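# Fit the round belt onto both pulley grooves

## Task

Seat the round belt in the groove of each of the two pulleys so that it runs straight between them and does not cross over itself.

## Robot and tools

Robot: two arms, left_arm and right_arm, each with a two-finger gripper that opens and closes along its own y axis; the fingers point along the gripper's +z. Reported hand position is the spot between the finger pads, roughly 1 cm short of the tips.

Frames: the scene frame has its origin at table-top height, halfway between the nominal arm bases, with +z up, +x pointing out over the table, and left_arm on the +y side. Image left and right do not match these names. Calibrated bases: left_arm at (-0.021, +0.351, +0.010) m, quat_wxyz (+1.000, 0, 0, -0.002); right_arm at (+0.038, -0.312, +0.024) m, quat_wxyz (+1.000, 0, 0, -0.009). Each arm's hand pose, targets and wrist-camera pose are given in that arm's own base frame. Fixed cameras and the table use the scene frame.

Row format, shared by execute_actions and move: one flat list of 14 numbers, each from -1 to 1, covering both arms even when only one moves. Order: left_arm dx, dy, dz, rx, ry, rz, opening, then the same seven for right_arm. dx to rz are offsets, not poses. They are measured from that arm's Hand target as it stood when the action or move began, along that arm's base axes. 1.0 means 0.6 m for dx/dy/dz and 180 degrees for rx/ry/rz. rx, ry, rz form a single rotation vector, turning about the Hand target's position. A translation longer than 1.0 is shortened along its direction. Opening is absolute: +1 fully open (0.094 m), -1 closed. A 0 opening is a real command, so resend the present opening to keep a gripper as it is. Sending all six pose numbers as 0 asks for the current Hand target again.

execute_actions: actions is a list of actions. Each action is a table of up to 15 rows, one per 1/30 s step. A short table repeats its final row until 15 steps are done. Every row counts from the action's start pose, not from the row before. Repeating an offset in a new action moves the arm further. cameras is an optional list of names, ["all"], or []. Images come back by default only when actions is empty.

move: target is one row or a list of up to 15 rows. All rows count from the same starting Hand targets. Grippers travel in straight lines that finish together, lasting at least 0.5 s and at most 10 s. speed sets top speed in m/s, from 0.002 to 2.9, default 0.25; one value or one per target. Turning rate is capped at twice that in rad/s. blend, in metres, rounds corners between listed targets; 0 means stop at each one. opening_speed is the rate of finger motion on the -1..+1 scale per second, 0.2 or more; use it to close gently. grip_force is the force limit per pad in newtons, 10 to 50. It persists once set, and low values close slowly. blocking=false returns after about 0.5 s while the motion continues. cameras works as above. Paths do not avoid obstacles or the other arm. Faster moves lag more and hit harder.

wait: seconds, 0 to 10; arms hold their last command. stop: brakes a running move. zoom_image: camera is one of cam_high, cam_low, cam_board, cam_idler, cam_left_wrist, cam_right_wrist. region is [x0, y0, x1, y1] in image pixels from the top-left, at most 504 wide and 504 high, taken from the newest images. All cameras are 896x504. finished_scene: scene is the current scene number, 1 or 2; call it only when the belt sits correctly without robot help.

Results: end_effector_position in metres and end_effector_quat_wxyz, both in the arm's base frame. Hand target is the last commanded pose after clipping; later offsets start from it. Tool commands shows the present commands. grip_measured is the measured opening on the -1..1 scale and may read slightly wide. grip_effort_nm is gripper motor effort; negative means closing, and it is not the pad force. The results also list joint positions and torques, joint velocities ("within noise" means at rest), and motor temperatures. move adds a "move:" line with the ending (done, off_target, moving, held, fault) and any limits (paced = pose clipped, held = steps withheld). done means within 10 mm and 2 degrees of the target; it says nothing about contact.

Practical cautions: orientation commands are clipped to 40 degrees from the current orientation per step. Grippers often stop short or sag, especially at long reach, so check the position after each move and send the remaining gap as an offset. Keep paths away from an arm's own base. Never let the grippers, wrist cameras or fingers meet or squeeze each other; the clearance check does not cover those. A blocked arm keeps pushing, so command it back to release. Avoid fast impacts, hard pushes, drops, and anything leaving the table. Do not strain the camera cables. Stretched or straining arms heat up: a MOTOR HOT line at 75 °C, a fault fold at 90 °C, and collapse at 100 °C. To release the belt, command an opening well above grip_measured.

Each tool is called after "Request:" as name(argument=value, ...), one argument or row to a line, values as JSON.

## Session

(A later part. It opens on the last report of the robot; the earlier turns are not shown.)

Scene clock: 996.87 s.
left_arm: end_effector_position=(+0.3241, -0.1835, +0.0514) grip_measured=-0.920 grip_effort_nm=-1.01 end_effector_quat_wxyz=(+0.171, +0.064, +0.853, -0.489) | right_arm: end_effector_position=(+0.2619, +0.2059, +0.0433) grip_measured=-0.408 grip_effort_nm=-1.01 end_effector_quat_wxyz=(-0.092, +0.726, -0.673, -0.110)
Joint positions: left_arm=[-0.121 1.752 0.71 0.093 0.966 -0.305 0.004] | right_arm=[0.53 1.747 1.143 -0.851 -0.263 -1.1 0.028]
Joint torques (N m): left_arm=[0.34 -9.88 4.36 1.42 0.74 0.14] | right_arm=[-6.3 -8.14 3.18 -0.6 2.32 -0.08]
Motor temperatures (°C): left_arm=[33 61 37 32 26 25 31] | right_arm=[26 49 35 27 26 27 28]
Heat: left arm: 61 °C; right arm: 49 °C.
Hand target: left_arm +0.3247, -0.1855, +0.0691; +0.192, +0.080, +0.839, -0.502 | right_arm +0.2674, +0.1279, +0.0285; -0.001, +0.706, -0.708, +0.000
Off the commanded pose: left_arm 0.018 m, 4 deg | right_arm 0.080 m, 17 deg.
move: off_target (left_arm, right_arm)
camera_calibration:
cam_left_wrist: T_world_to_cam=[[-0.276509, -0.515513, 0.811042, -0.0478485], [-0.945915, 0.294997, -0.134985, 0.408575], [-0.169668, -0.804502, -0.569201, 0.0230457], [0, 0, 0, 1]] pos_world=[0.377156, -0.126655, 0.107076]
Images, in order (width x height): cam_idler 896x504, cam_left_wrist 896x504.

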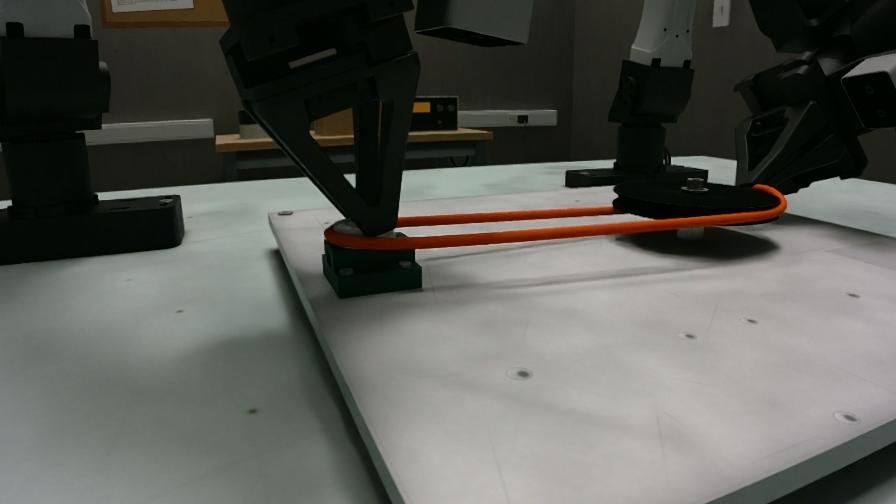

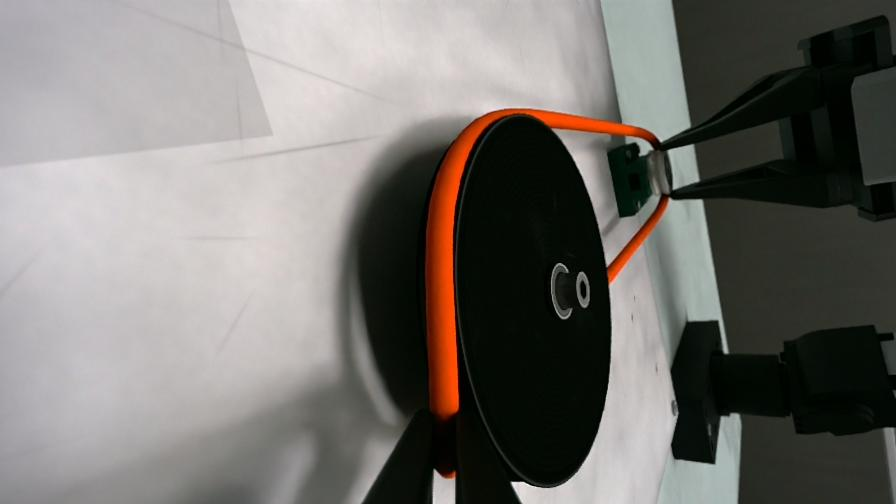

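Request:
move(
  target=[
    [0,0.03,0.01,0,0,0,-0.96,0,0.1,0,0,0,0,-0.95],
    [-0.004,0.035,0.022,0,0,0,-0.96,0,0.13,0,0,0,0,-0.95],
    [-0.004,0.03,0.018,0,0,0,-0.96,0,0.06,0,0,0,0,-0.95],
    [-0.004,0,0.018,0,0,0,-0.96,0,0.02,0,0,0,0,-0.95],
  ],
  speed=0.05,
  cameras=["cam_idler","cam_left_wrist"],
)

Request:
zoom_image(
  camera="cam_idler",
  region=[580, 140, 830, 280],
)

Request:
zoom_image(
  camera="cam_left_wrist",
  region=[340, 260, 600, 504],
)

Scene clock: 1002.07 s.
left_arm: end_effector_position=(+0.3186, -0.1816, +0.0579) grip_measured=-0.920 grip_effort_nm=-1.01 end_effector_quat_wxyz=(+0.164, +0.058, +0.857, -0.486) | right_arm: end_effector_position=(+0.2617, +0.2132, +0.0434) grip_measured=-0.408 grip_effort_nm=-1.01 end_effector_quat_wxyz=(-0.086, +0.725, -0.675, -0.102)
Joint positions: left_arm=[-0.12 1.709 0.71 0.029 0.958 -0.305 0.004] | right_arm=[0.56 1.763 1.167 -0.859 -0.241 -1.068 0.028]
Joint torques (N m): left_arm=[0.18 -9.72 5.19 1.52 0.82 0.15] | right_arm=[-6.06 -8.08 3.18 -0.49 2.17 -0.06]
Motor temperatures (°C): left_arm=[32 60 36 33 26 25 31] | right_arm=[26 49 35 27 27 27 28]
Heat: left arm: 60 °C; right arm: 49 °C.
Hand target: left_arm +0.3224, -0.1854, +0.0798; +0.192, +0.080, +0.840, -0.502 | right_arm +0.2673, +0.1400, +0.0285; -0.001, +0.706, -0.708, +0.000
Off the commanded pose: left_arm 0.023 m, 5 deg | right_arm 0.075 m, 16 deg.
move: off_target (left_arm, right_arm)
camera_calibration:
cam_left_wrist: T_world_to_cam=[[-0.25828, -0.524436, 0.811331, -0.0610297], [-0.949875, 0.290989, -0.114292, 0.403082], [-0.17615, -0.800182, -0.573306, 0.0303065], [0, 0, 0, 1]] pos_world=[0.372453, -0.125048, 0.112959]
Images, in order (width x height): cam_idler 896x504, cam_left_wrist 896x504.

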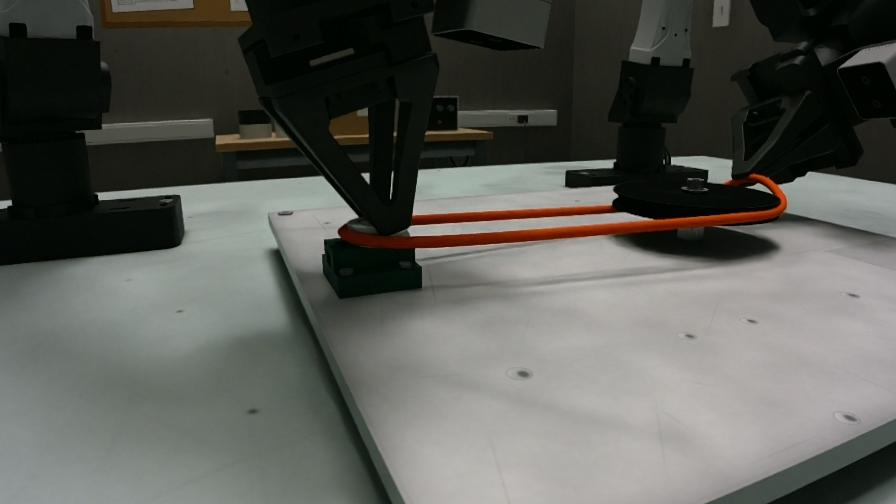

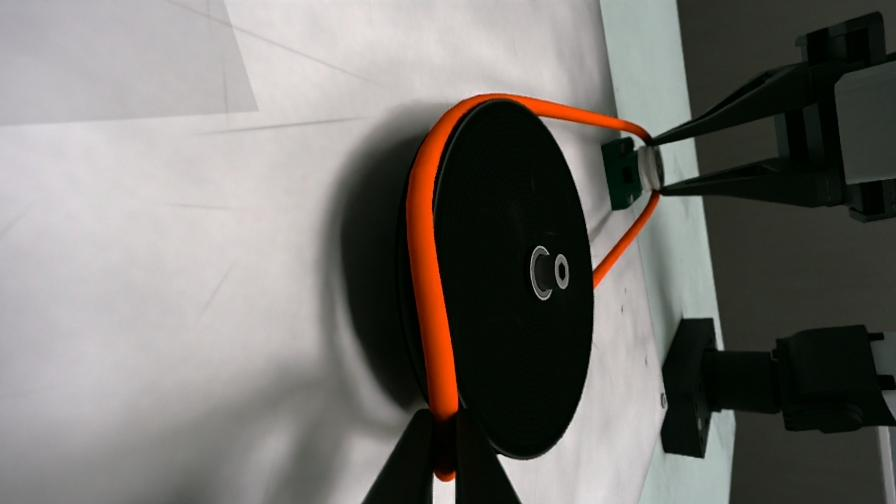

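Scaled by 2.016 from the camera's 896x504 image, which has a finer 1280x720 frame.

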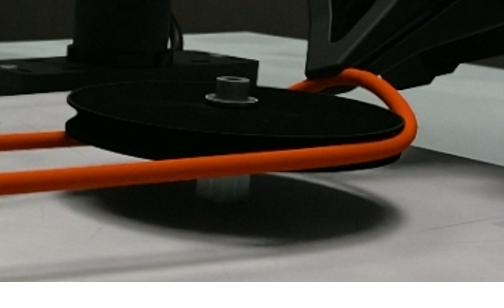

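Scaled by 1.938 from the camera's 896x504 image, which has a finer 1280x720 frame.

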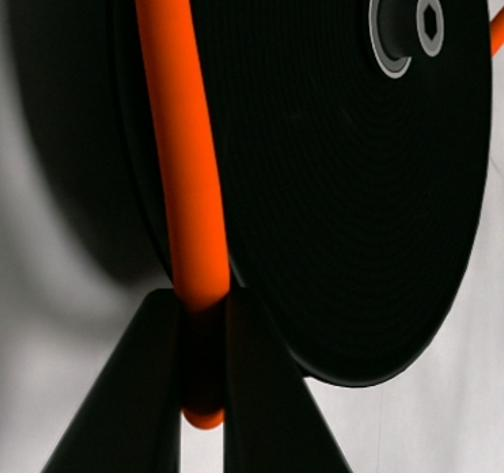

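Request:
zoom_image(
  camera="cam_idler",
  region=[590, 170, 660, 230],
)

Request:
zoom_image(
  camera="cam_left_wrist",
  region=[540, 230, 640, 330],
)

Scaled by 7.200 from the camera's 896x504 image, which has a finer 1280x720 frame.

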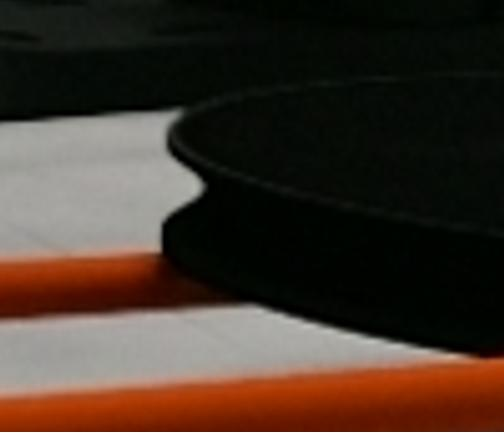

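Scaled by 5.040 from the camera's 896x504 image, which has a finer 1280x720 frame.

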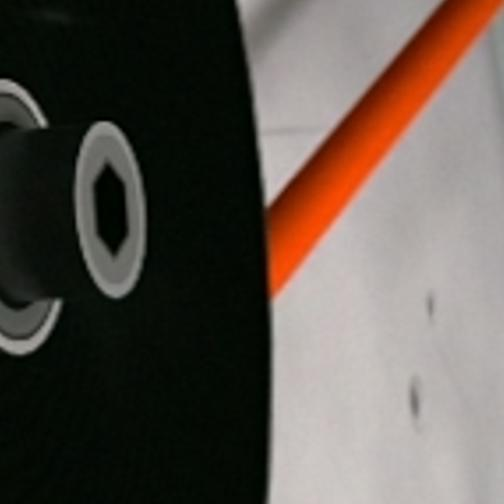

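Request:
move(
  target=[
    [0,0.02,0.004,0,0,0,-0.96,0,0.12,0,0,0,0,-0.95],
    [0,0.04,0.004,0,0,0,-0.96,0,0.12,0,0,0,0,-0.2],
    [0,0.07,0,0,0,0,-0.96,-0.045,0.311,0.12,0,0,0,-0.5],
    [0,0.07,0,0,0,0,-0.96,-0.045,0.311,-0.021,0,0,0,-0.5],
    [0,0.07,0,0,0,0,-0.96,-0.045,0.311,-0.021,0,0,0,-0.96],
  ],
  speed=0.12,
  cameras=["cam_idler","cam_right_wrist"],
)

Request:
zoom_image(
  camera="cam_idler",
  region=[580, 140, 830, 280],
)

Scene clock: 1010.13 s.
left_arm: end_effector_position=(+0.3110, -0.1671, +0.0610) grip_measured=-0.920 grip_effort_nm=-1.01 end_effector_quat_wxyz=(+0.171, +0.096, +0.848, -0.492) | right_arm: end_effector_position=(+0.2373, +0.3271, +0.0224) grip_measured=-0.904 grip_effort_nm=-1.01 end_effector_quat_wxyz=(+0.000, +0.709, -0.705, -0.006)
Joint positions: left_arm=[-0.059 1.705 0.728 -0.099 1.024 -0.116 0.004] | right_arm=[0.938 2.132 1.625 -1.062 -0.013 -0.638 0.005]
Joint torques (N m): left_arm=[8.09 -8.38 7.53 0.45 0.98 0.49] | right_arm=[-0.49 -8.69 5.15 0.54 0.14 0.17]
Motor temperatures (°C): left_arm=[32 58 37 33 26 25 31] | right_arm=[26 48 35 27 27 27 27]
Heat: left arm: 58 °C; right arm: 48 °C.
Hand target: left_arm +0.3223, -0.1435, +0.0798; +0.192, +0.080, +0.840, -0.502 | right_arm +0.2404, +0.3266, +0.0159; -0.001, +0.706, -0.708, +0.000
Off the commanded pose: left_arm 0.032 m, 3 deg | right_arm 0.007 m, 1 deg.
move: off_target (left_arm); target 2's new opening was sent with right_arm's hand 0.022 m and 6 deg from that target
camera_calibration:
cam_right_wrist: T_world_to_cam=[[0.999958, 0.00637513, -0.0065358, -0.237229], [0.00849807, -0.911601, 0.410987, 0.325772], [-0.00333795, -0.411026, -0.911618, 0.246573], [0, 0, 0, 1]] pos_world=[0.235273, 0.399835, 0.0893419]
Images, in order (width x height): cam_idler 896x504, cam_right_wrist 896x504.

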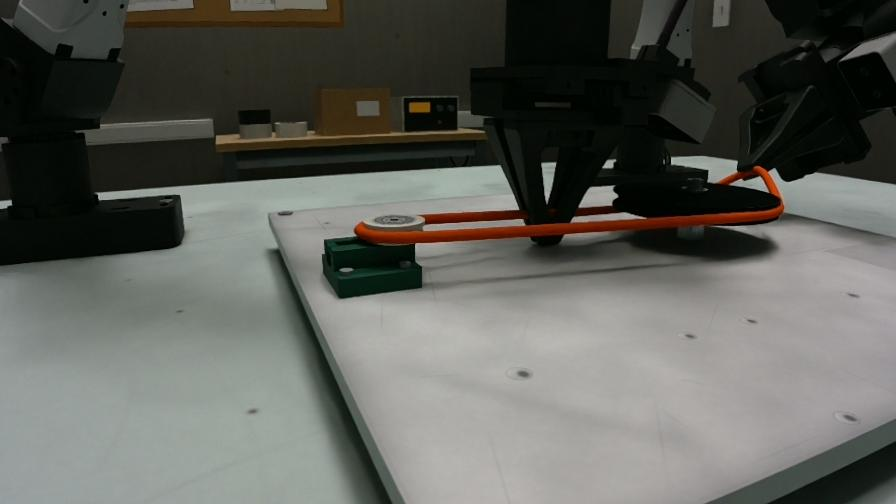

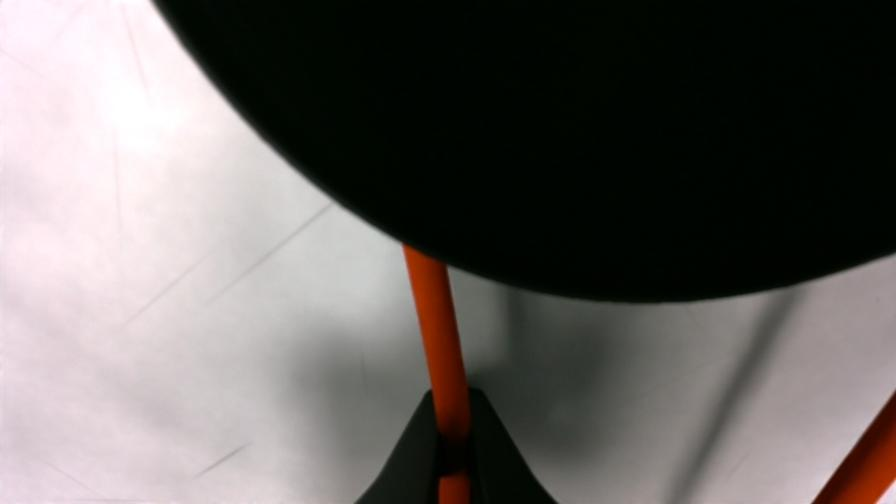

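Scaled by 2.016 from the camera's 896x504 image, which has a finer 1280x720 frame.

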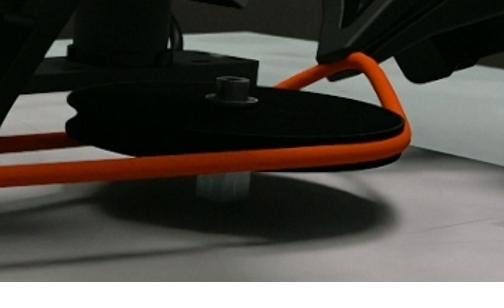

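Request:
move(
  target=[
    [0,-0.02,-0.007,0,0,0,-0.96,-0.06,0,0,0,0,0,-0.96],
    [0,-0.05,-0.018,0,0,0,-0.96,-0.145,0,0.02,0,0,0,-0.96],
    [0,-0.05,-0.018,0,0,0,-0.96,-0.145,0,0.135,0,0,0,-0.96],
    [0,-0.03,-0.007,0,0,0,-0.96,-0.135,0,0.095,0,0,0,-0.96],
  ],
  speed=0.1,
  cameras=["cam_idler","cam_right_wrist"],
)

Request:
zoom_image(
  camera="cam_idler",
  region=[560, 130, 830, 280],
)

Scene clock: 1014.37 s.
left_arm: end_effector_position=(+0.3166, -0.1792, +0.0571) grip_measured=-0.920 grip_effort_nm=-1.01 end_effector_quat_wxyz=(+0.174, +0.085, +0.851, -0.488) | right_arm: end_effector_position=(+0.1929, +0.3247, +0.0576) grip_measured=-0.904 grip_effort_nm=-1.01 end_effector_quat_wxyz=(-0.030, +0.697, -0.715, +0.051)
Joint positions: left_arm=[-0.105 1.719 0.711 0.016 0.985 -0.224 0.004] | right_arm=[1.088 1.976 1.529 -1.098 0.115 -0.459 0.005]
Joint torques (N m): left_arm=[6.48 -9.26 6.08 0.72 1.02 0.51] | right_arm=[2.28 -12.08 6.49 -0.41 -1.08 0.19]
Motor temperatures (°C): left_arm=[32 58 37 33 26 25 31] | right_arm=[26 49 35 27 26 27 28]
Heat: left arm: 58 °C; right arm: 49 °C.
Hand target: left_arm +0.3224, -0.1614, +0.0756; +0.192, +0.080, +0.840, -0.502 | right_arm +0.1594, +0.3265, +0.0729; -0.001, +0.706, -0.708, +0.000
Off the commanded pose: left_arm 0.026 m, 3 deg | right_arm 0.037 m, 7 deg.
move: off_target (left_arm, right_arm)
camera_calibration:
cam_right_wrist: T_world_to_cam=[[0.992845, -0.0229858, 0.117173, -0.188818], [-0.0727709, -0.894483, 0.44114, 0.317833], [0.0946695, -0.446511, -0.889756, 0.268894], [0, 0, 0, 1]] pos_world=[0.18514, 0.40002, 0.121166]
Images, in order (width x height): cam_idler 896x504, cam_right_wrist 896x504.

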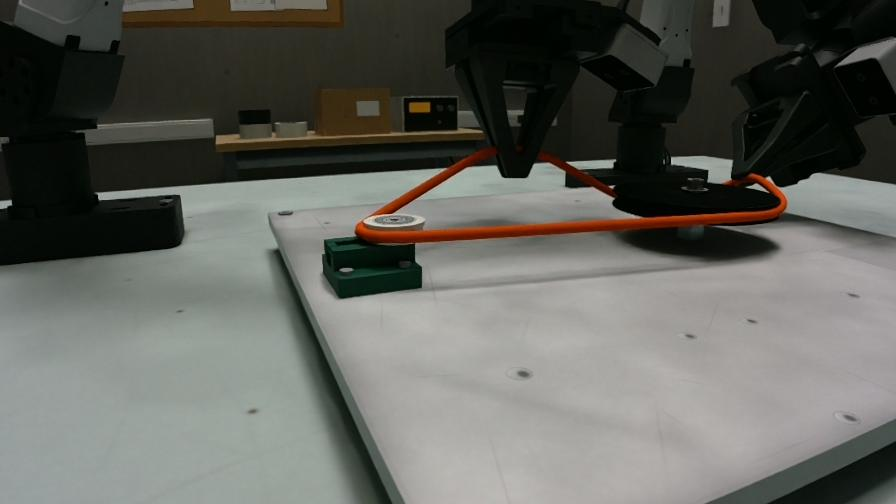

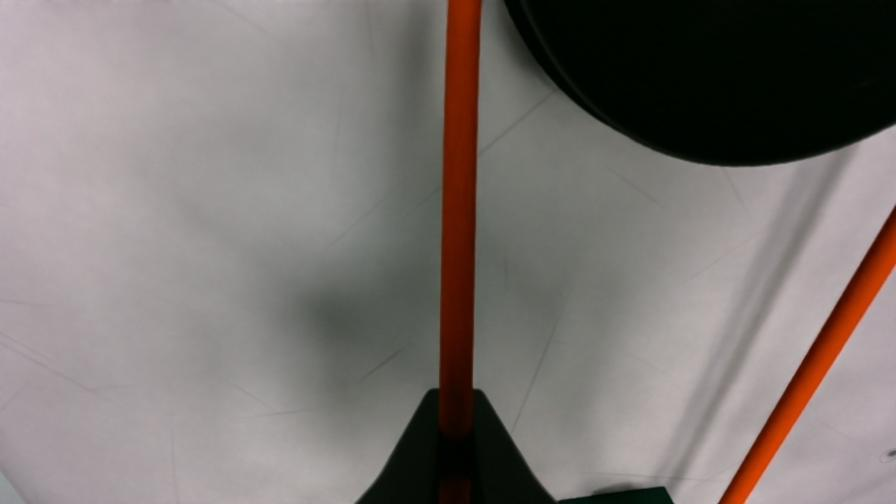

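Scaled by 1.867 from the camera's 896x504 image, which has a finer 1280x720 frame.

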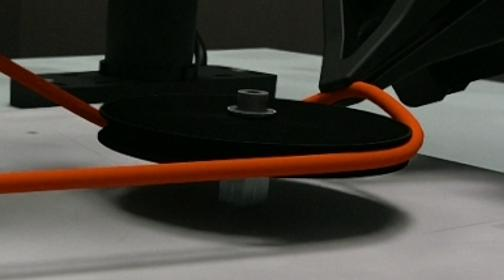

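Request:
move(
  target=[
    [0,0.02,0.005,0,0,0,-0.96,0.06,0,-0.025,0,0,0,-0.96],
    [0,0.04,0.007,0,0,0,-0.96,0.12,0,-0.035,0,0,0,-0.96],
  ],
  speed=0.08,
  cameras=["cam_idler","cam_right_wrist"],
)

Request:
zoom_image(
  camera="cam_idler",
  region=[560, 130, 830, 280],
)

Request:
zoom_image(
  camera="cam_idler",
  region=[590, 170, 660, 230],
)

Scene clock: 1016.90 s.
left_arm: end_effector_position=(+0.3084, -0.1691, +0.0602) grip_measured=-0.920 grip_effort_nm=-1.01 end_effector_quat_wxyz=(+0.165, +0.104, +0.845, -0.498) | right_arm: end_effector_position=(+0.2242, +0.3239, +0.0382) grip_measured=-0.904 grip_effort_nm=-1.01 end_effector_quat_wxyz=(+0.007, +0.711, -0.703, +0.003)
Joint positions: left_arm=[-0.06 1.719 0.737 -0.12 1.044 -0.088 0.004] | right_arm=[0.967 2.094 1.629 -1.122 0.003 -0.614 0.005]
Joint torques (N m): left_arm=[9.91 -9.18 7.41 0.31 0.87 0.53] | right_arm=[-1.43 -9.74 9.39 -0.12 -0.01 0.14]
Motor temperatures (°C): left_arm=[32 57 37 33 26 25 31] | right_arm=[26 49 36 27 26 27 28]
Heat: left arm: 57 °C; right arm: 49 °C.
Hand target: left_arm +0.3223, -0.1375, +0.0798; +0.192, +0.080, +0.840, -0.502 | right_arm +0.2313, +0.3266, +0.0519; -0.001, +0.706, -0.708, +0.000
Off the commanded pose: left_arm 0.040 m, 4 deg | right_arm 0.016 m, 1 deg.
move: off_target (left_arm, right_arm)
camera_calibration:
cam_right_wrist: T_world_to_cam=[[0.999931, 0.0113464, -0.00307384, -0.225847], [0.0115614, -0.901911, 0.431767, 0.311893], [0.00212665, -0.431772, -0.90198, 0.264722], [0, 0, 0, 1]] pos_world=[0.221663, 0.398162, 0.103414]
Images, in order (width x height): cam_idler 896x504, cam_right_wrist 896x504.

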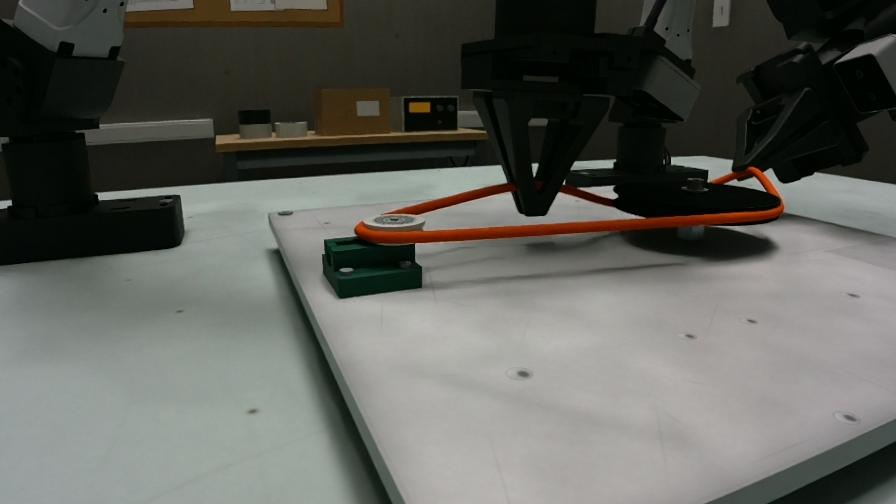

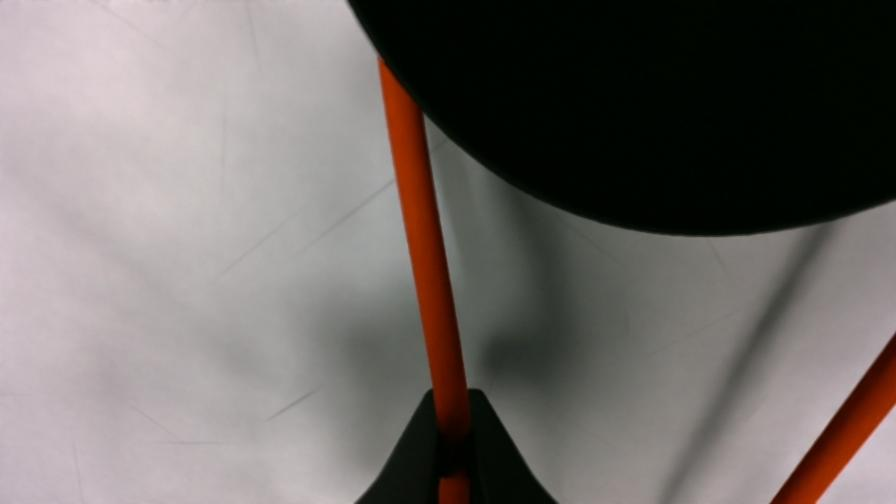

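Scaled by 1.867 from the camera's 896x504 image, which has a finer 1280x720 frame.

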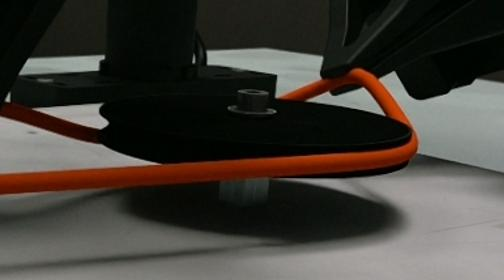

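Scaled by 7.200 from the camera's 896x504 image, which has a finer 1280x720 frame.

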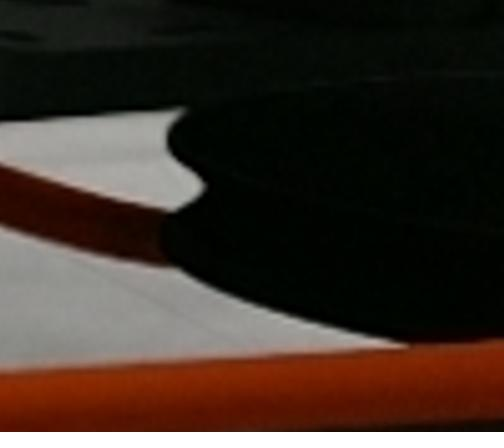

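Request:
move(
  target=[
    [-0.02,-0.03,-0.002,0,0,0,-0.96,-0.06,0,0.02,0,0,0,-0.96],
    [-0.06,-0.05,0,0,0,0,-0.96,-0.14,0.02,0.05,0,0,0,-0.96],
    [-0.08,-0.05,0.02,0,0,0,-0.96,-0.15,0.06,0.1,0,0,0,-0.96],
  ],
  speed=0.08,
  cameras=["cam_idler","cam_right_wrist","cam_high","cam_left_wrist"],
)

Request:
zoom_image(
  camera="cam_idler",
  region=[560, 130, 830, 280],
)

Scene clock: 1022.30 s.
left_arm: end_effector_position=(+0.2733, -0.1681, +0.0839) grip_measured=-0.962 grip_effort_nm=0.11 end_effector_quat_wxyz=(+0.177, +0.066, +0.846, -0.498) | right_arm: end_effector_position=(+0.1807, +0.3586, +0.0850) grip_measured=-0.904 grip_effort_nm=-1.01 end_effector_quat_wxyz=(-0.038, +0.696, -0.715, +0.053)
Joint positions: left_arm=[-0.075 1.465 0.568 -0.081 1.009 -0.254 0.002] | right_arm=[1.159 2.05 1.745 -1.236 0.127 -0.386 0.005]
Joint torques (N m): left_arm=[0.85 -6.27 5.53 1.21 0.61 0.39] | right_arm=[3.1 -12.1 10.78 -0.85 -1.16 0.27]
Motor temperatures (°C): left_arm=[32 57 37 32 26 25 31] | right_arm=[26 51 37 27 26 27 28]
Heat: left arm: 57 °C; right arm: 51 °C.
Hand target: left_arm +0.2743, -0.1674, +0.0918; +0.193, +0.080, +0.840, -0.502 | right_arm +0.1414, +0.3626, +0.1120; -0.001, +0.706, -0.708, +0.000
Off the commanded pose: left_arm 0.008 m, 3 deg | right_arm 0.048 m, 8 deg.
move: off_target (left_arm, right_arm)
camera_calibration:
cam_left_wrist: T_world_to_cam=[[-0.288305, -0.498059, 0.817812, -0.074686], [-0.943397, 0.293987, -0.153535, 0.361083], [-0.163957, -0.815787, -0.554626, 0.040555], [0, 0, 0, 1]] pos_world=[0.325761, -0.110267, 0.139011]
cam_right_wrist: T_world_to_cam=[[0.990914, -0.0256483, 0.132028, -0.179119], [-0.0808976, -0.897884, 0.432735, 0.338666], [0.107447, -0.439484, -0.891801, 0.304957], [0, 0, 0, 1]] pos_world=[0.172122, 0.433512, 0.149057]
Images, in order (width x height): cam_high 896x504, cam_idler 896x504, cam_left_wrist 896x504, cam_right_wrist 896x504.

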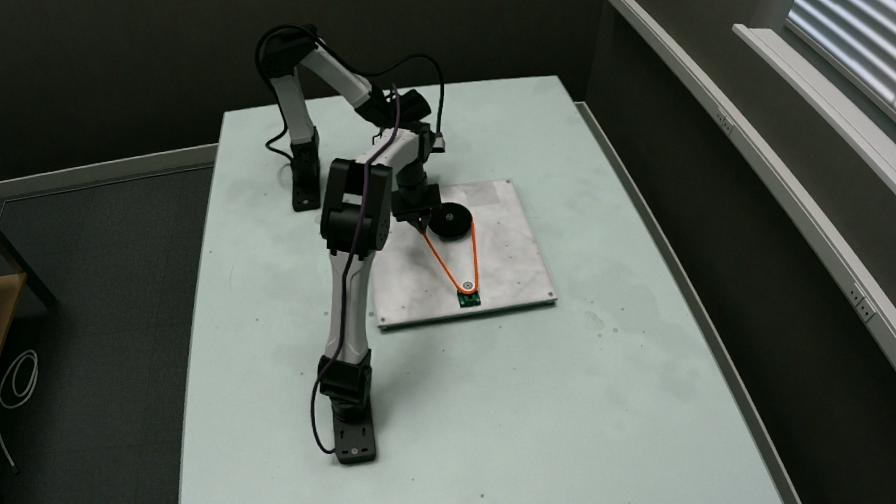

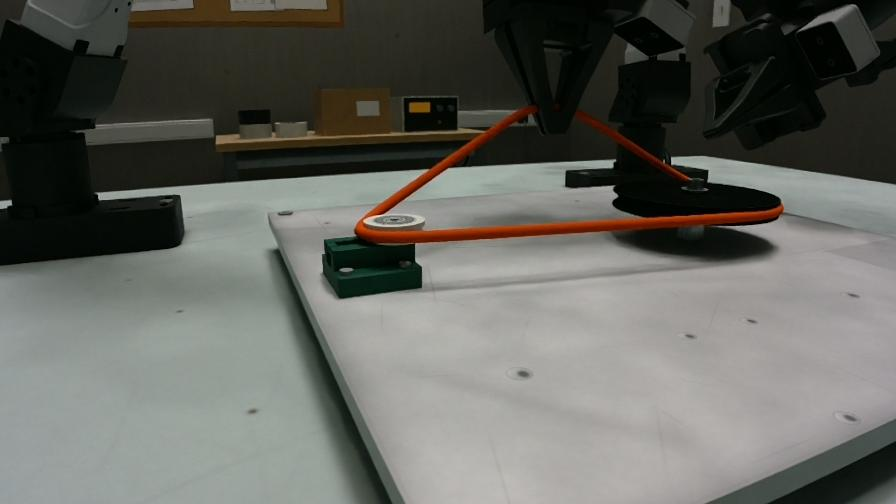

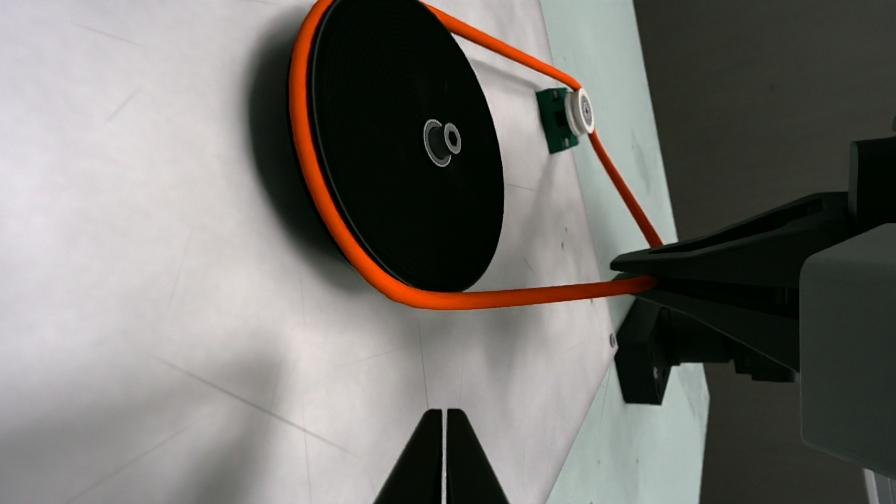

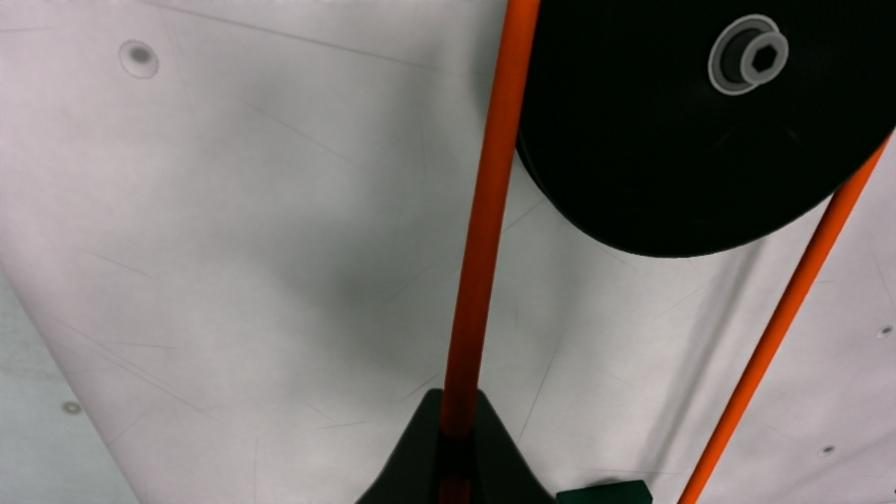

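Scaled by 1.867 from the camera's 896x504 image, which has a finer 1280x720 frame.

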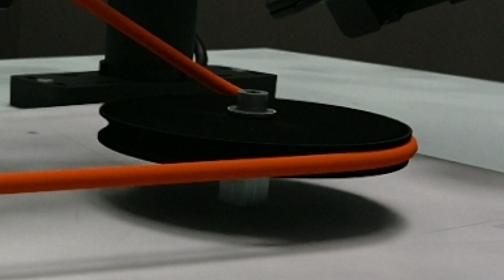

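Request:
move(
  target=[
    [0,0.06,0.06,0,0,0,-0.9,0.02,0,-0.08,0,0,0,-0.96],
    [0,0.06,0.06,0,0,0,-0.9,0.03,-0.03,-0.14,0,0,0,-0.96],
  ],
  speed=0.06,
  cameras=["cam_idler","cam_right_wrist","cam_left_wrist"],
)

Request:
zoom_image(
  camera="cam_idler",
  region=[560, 130, 830, 280],
)

Scene clock: 1025.90 s.
left_arm: end_effector_position=(+0.2643, -0.1328, +0.1110) grip_measured=-0.902 grip_effort_nm=0.14 end_effector_quat_wxyz=(+0.164, +0.060, +0.848, -0.500) | right_arm: end_effector_position=(+0.1734, +0.3459, +0.0239) grip_measured=-0.904 grip_effort_nm=-1.01 end_effector_quat_wxyz=(-0.015, +0.701, -0.712, +0.027)
Joint positions: left_arm=[0.08 1.417 0.702 -0.536 1.081 0.029 0.005] | right_arm=[1.133 2.058 1.515 -1.018 0.06 -0.423 0.005]
Joint torques (N m): left_arm=[0.87 -5.7 8.81 0.76 0.72 0.36] | right_arm=[0.23 -10.93 4.45 0.2 -0.57 0.05]
Motor temperatures (°C): left_arm=[32 56 37 33 26 25 31] | right_arm=[26 51 37 27 26 27 28]
Heat: left arm: 56 °C; right arm: 51 °C.
Hand target: left_arm +0.2743, -0.1315, +0.1278; +0.192, +0.080, +0.840, -0.502 | right_arm +0.1595, +0.3445, +0.0279; -0.001, +0.706, -0.708, +0.000
Off the commanded pose: left_arm 0.020 m, 4 deg | right_arm 0.015 m, 3 deg.
move: off_target (left_arm, right_arm)
camera_calibration:
cam_left_wrist: T_world_to_cam=[[-0.266471, -0.495618, 0.826654, -0.0883166], [-0.946325, 0.297309, -0.126796, 0.344618], [-0.18293, -0.81607, -0.548239, 0.0871989], [0, 0, 0, 1]] pos_world=[0.318538, -0.075069, 0.164509]
cam_right_wrist: T_world_to_cam=[[0.99799, -0.0135775, 0.0619062, -0.167855], [-0.0390598, -0.900992, 0.432074, 0.346869], [0.0499105, -0.433623, -0.899711, 0.253776], [0, 0, 0, 1]] pos_world=[0.1684, 0.420291, 0.0888432]
Images, in order (width x height): cam_idler 896x504, cam_left_wrist 896x504, cam_right_wrist 896x504.

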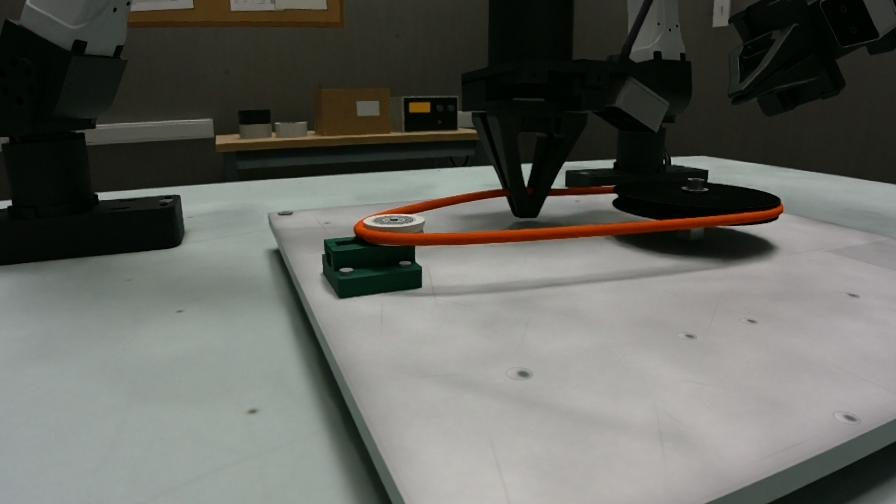

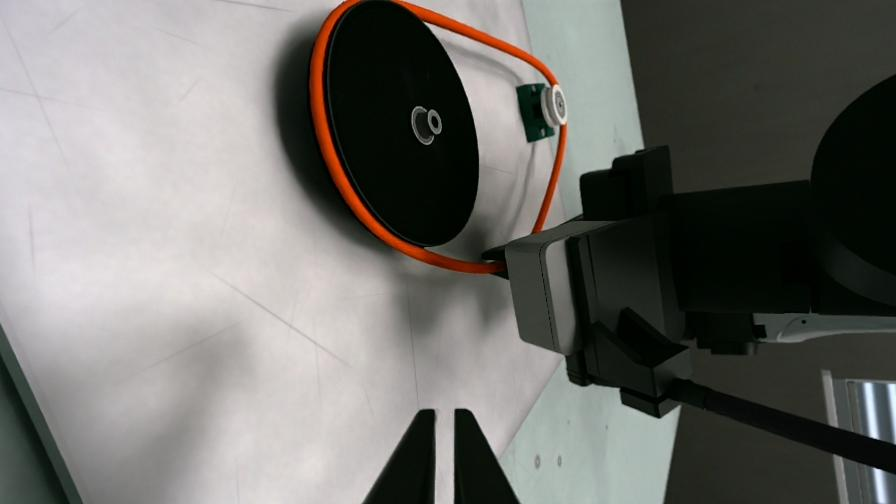

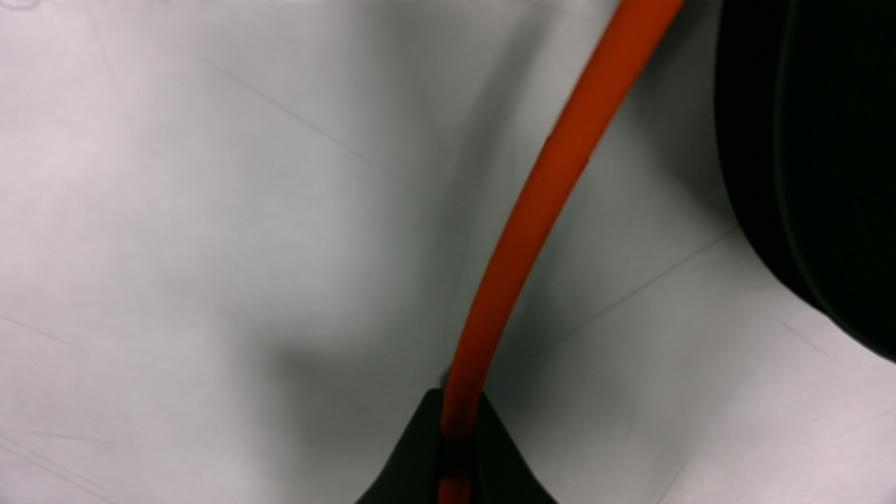

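Scaled by 1.867 from the camera's 896x504 image, which has a finer 1280x720 frame.

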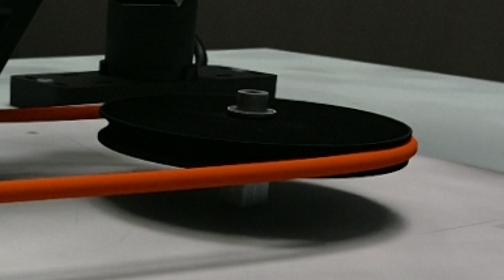

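Request:
move(
  target=[
    [0,0,0,0,0,0,-0.9,0.06,-0.02,0,0,0,0,-0.96],
    [0,0,0,0,0,0,-0.9,0.11,-0.04,0,0,0,0,-0.96],
  ],
  speed=0.06,
  cameras=["cam_idler","cam_right_wrist","cam_left_wrist"],
)

Request:
zoom_image(
  camera="cam_idler",
  region=[560, 130, 830, 280],
)

Request:
zoom_image(
  camera="cam_left_wrist",
  region=[280, 0, 600, 290],
)

Scene clock: 1028.83 s.
left_arm: end_effector_position=(+0.2643, -0.1328, +0.1110) grip_measured=-0.902 grip_effort_nm=0.14 end_effector_quat_wxyz=(+0.164, +0.060, +0.848, -0.500) | right_arm: end_effector_position=(+0.2201, +0.3153, +0.0265) grip_measured=-0.904 grip_effort_nm=-1.01 end_effector_quat_wxyz=(+0.004, +0.706, -0.709, +0.005)
Joint positions: left_arm=[0.08 1.417 0.702 -0.536 1.081 0.029 0.005] | right_arm=[0.965 2.063 1.535 -1.051 0.008 -0.602 0.005]
Joint torques (N m): left_arm=[0.88 -5.7 8.81 0.76 0.73 0.36] | right_arm=[-0.94 -7.71 8.03 0.28 -0.06 0]
Motor temperatures (°C): left_arm=[32 55 38 32 26 25 31] | right_arm=[26 51 37 27 26 27 28]
Heat: left arm: 55 °C; right arm: 51 °C.
Hand target: left_arm +0.2743, -0.1315, +0.1278; +0.192, +0.080, +0.840, -0.502 | right_arm +0.2254, +0.3205, +0.0279; -0.001, +0.706, -0.708, +0.000
Off the commanded pose: left_arm 0.020 m, 4 deg | right_arm 0.008 m, 1 deg.
move: off_target (left_arm)
camera_calibration:
cam_left_wrist: T_world_to_cam=[[-0.266471, -0.495618, 0.826654, -0.0883166], [-0.946325, 0.297309, -0.126796, 0.344618], [-0.18293, -0.81607, -0.548239, 0.0871989], [0, 0, 0, 1]] pos_world=[0.318538, -0.075069, 0.164509]
cam_right_wrist: T_world_to_cam=[[0.999985, -0.00306365, 0.00457851, -0.217292], [-0.00473283, -0.903108, 0.429388, 0.313213], [0.00281939, -0.429403, -0.903108, 0.249587], [0, 0, 0, 1]] pos_world=[0.218067, 0.389373, 0.0919091]
Images, in order (width x height): cam_idler 896x504, cam_left_wrist 896x504, cam_right_wrist 896x504.

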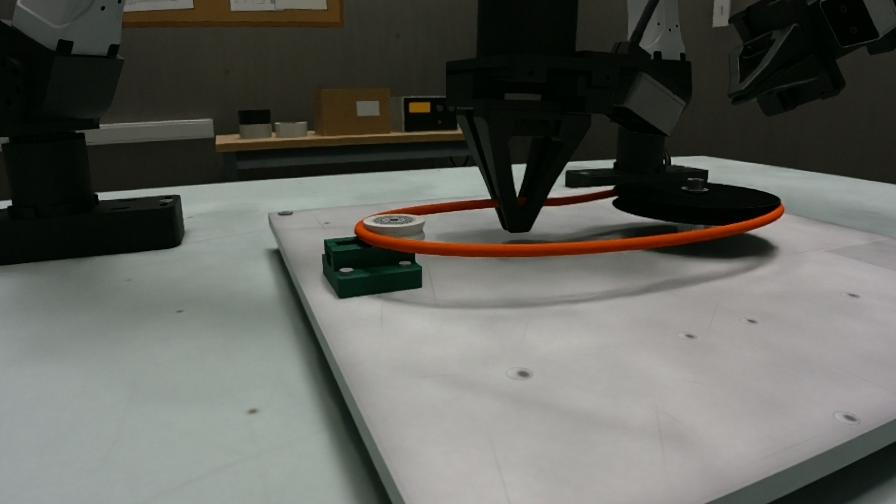

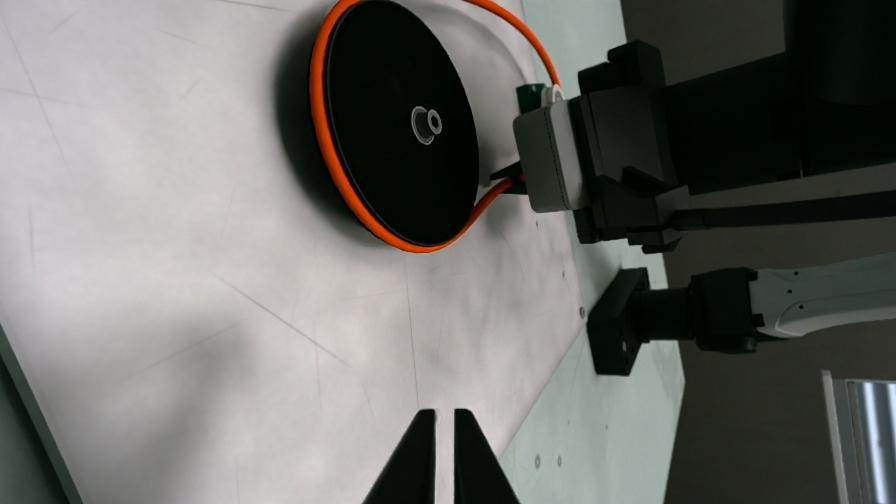

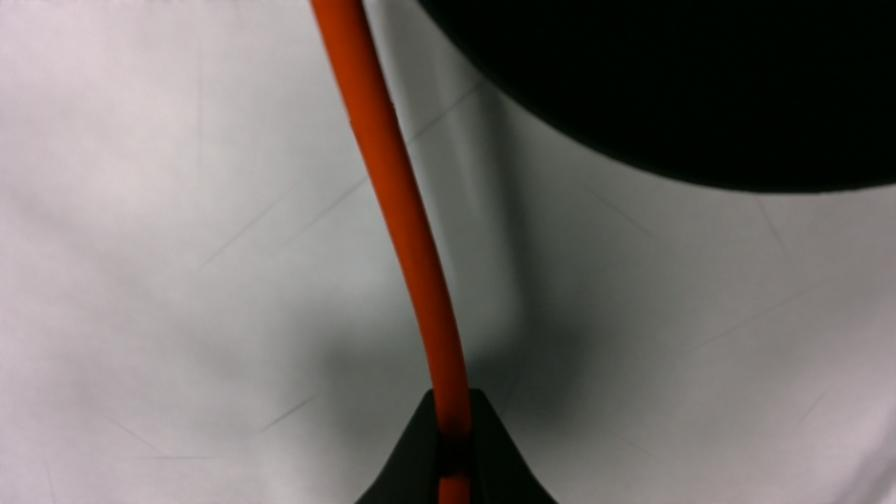

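Scaled by 1.867 from the camera's 896x504 image, which has a finer 1280x720 frame.

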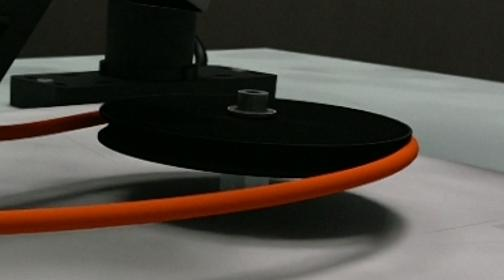

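Scaled by 1.575 from the camera's 896x504 image, which has a finer 1280x720 frame.

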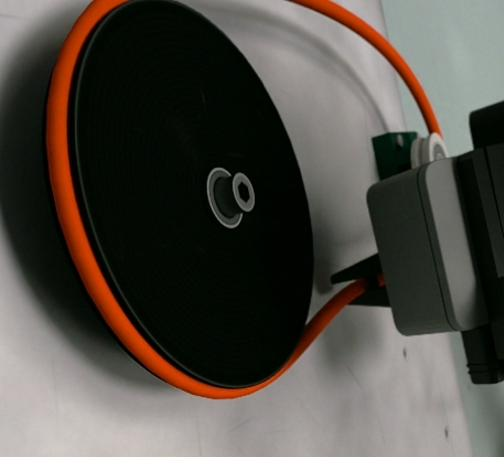

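Request:
move(
  target=[0,0,0,0,0,0,-0.9,-0.055,0.03,0.005,0,0,0,-0.96],
  speed=0.06,
  cameras=["cam_idler","cam_left_wrist"],
)

Request:
zoom_image(
  camera="cam_idler",
  region=[560, 130, 830, 280],
)

Scene clock: 1031.13 s.
left_arm: end_effector_position=(+0.2643, -0.1328, +0.1110) grip_measured=-0.902 grip_effort_nm=0.14 end_effector_quat_wxyz=(+0.164, +0.060, +0.848, -0.500) | right_arm: end_effector_position=(+0.1927, +0.3326, +0.0265) grip_measured=-0.904 grip_effort_nm=-1.01 end_effector_quat_wxyz=(+0.004, +0.708, -0.707, +0.005)
Joint positions: left_arm=[0.08 1.417 0.702 -0.536 1.081 0.029 0.005] | right_arm=[1.049 2.063 1.535 -1.052 0.008 -0.523 0.005]
Joint torques (N m): left_arm=[0.88 -5.7 8.81 0.76 0.72 0.36] | right_arm=[0.13 -8.62 7.69 0.17 -0.1 0.23]
Motor temperatures (°C): left_arm=[31 55 38 32 26 25 31] | right_arm=[26 51 37 27 26 27 28]
Heat: left arm: 55 °C; right arm: 51 °C.
Hand target: left_arm +0.2743, -0.1315, +0.1278; +0.192, +0.080, +0.840, -0.502 | right_arm +0.1924, +0.3385, +0.0309; -0.001, +0.706, -0.708, +0.000
Off the commanded pose: left_arm 0.020 m, 4 deg | right_arm 0.007 m, 1 deg.
move: off_target (left_arm)
camera_calibration:
cam_left_wrist: T_world_to_cam=[[-0.266471, -0.495618, 0.826654, -0.0883166], [-0.946325, 0.297309, -0.126796, 0.344618], [-0.18293, -0.81607, -0.548239, 0.0871989], [0, 0, 0, 1]] pos_world=[0.318538, -0.075069, 0.164509]
Images, in order (width x height): cam_idler 896x504, cam_left_wrist 896x504.

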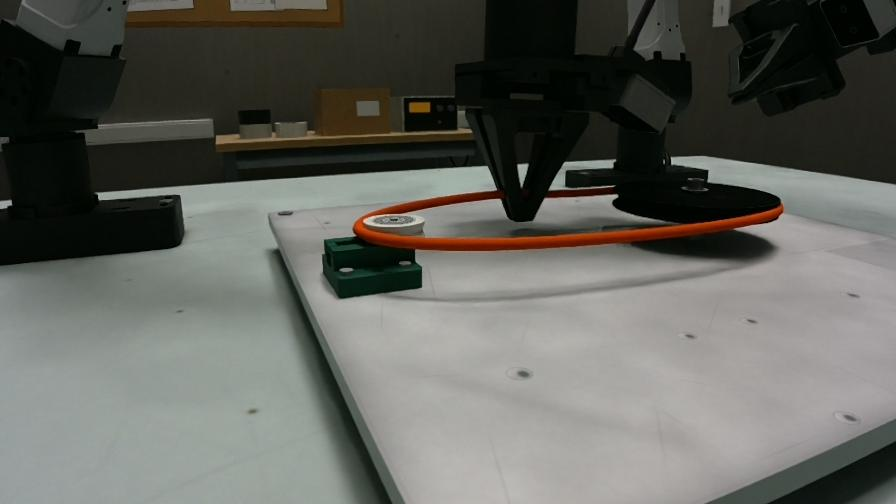

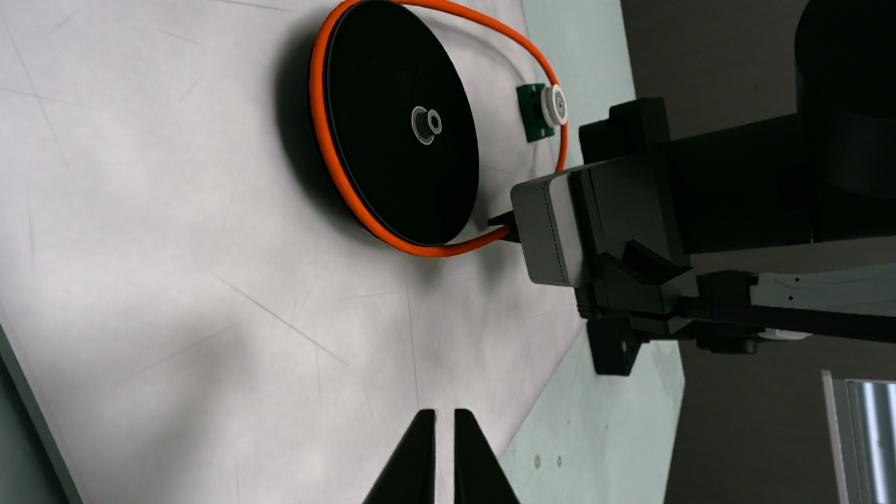

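Scaled by 1.867 from the camera's 896x504 image, which has a finer 1280x720 frame.

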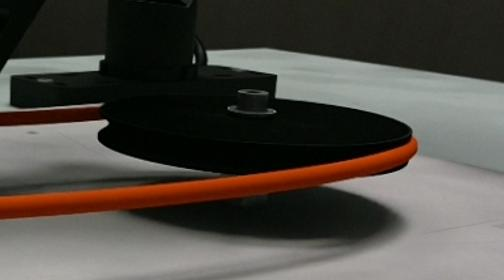

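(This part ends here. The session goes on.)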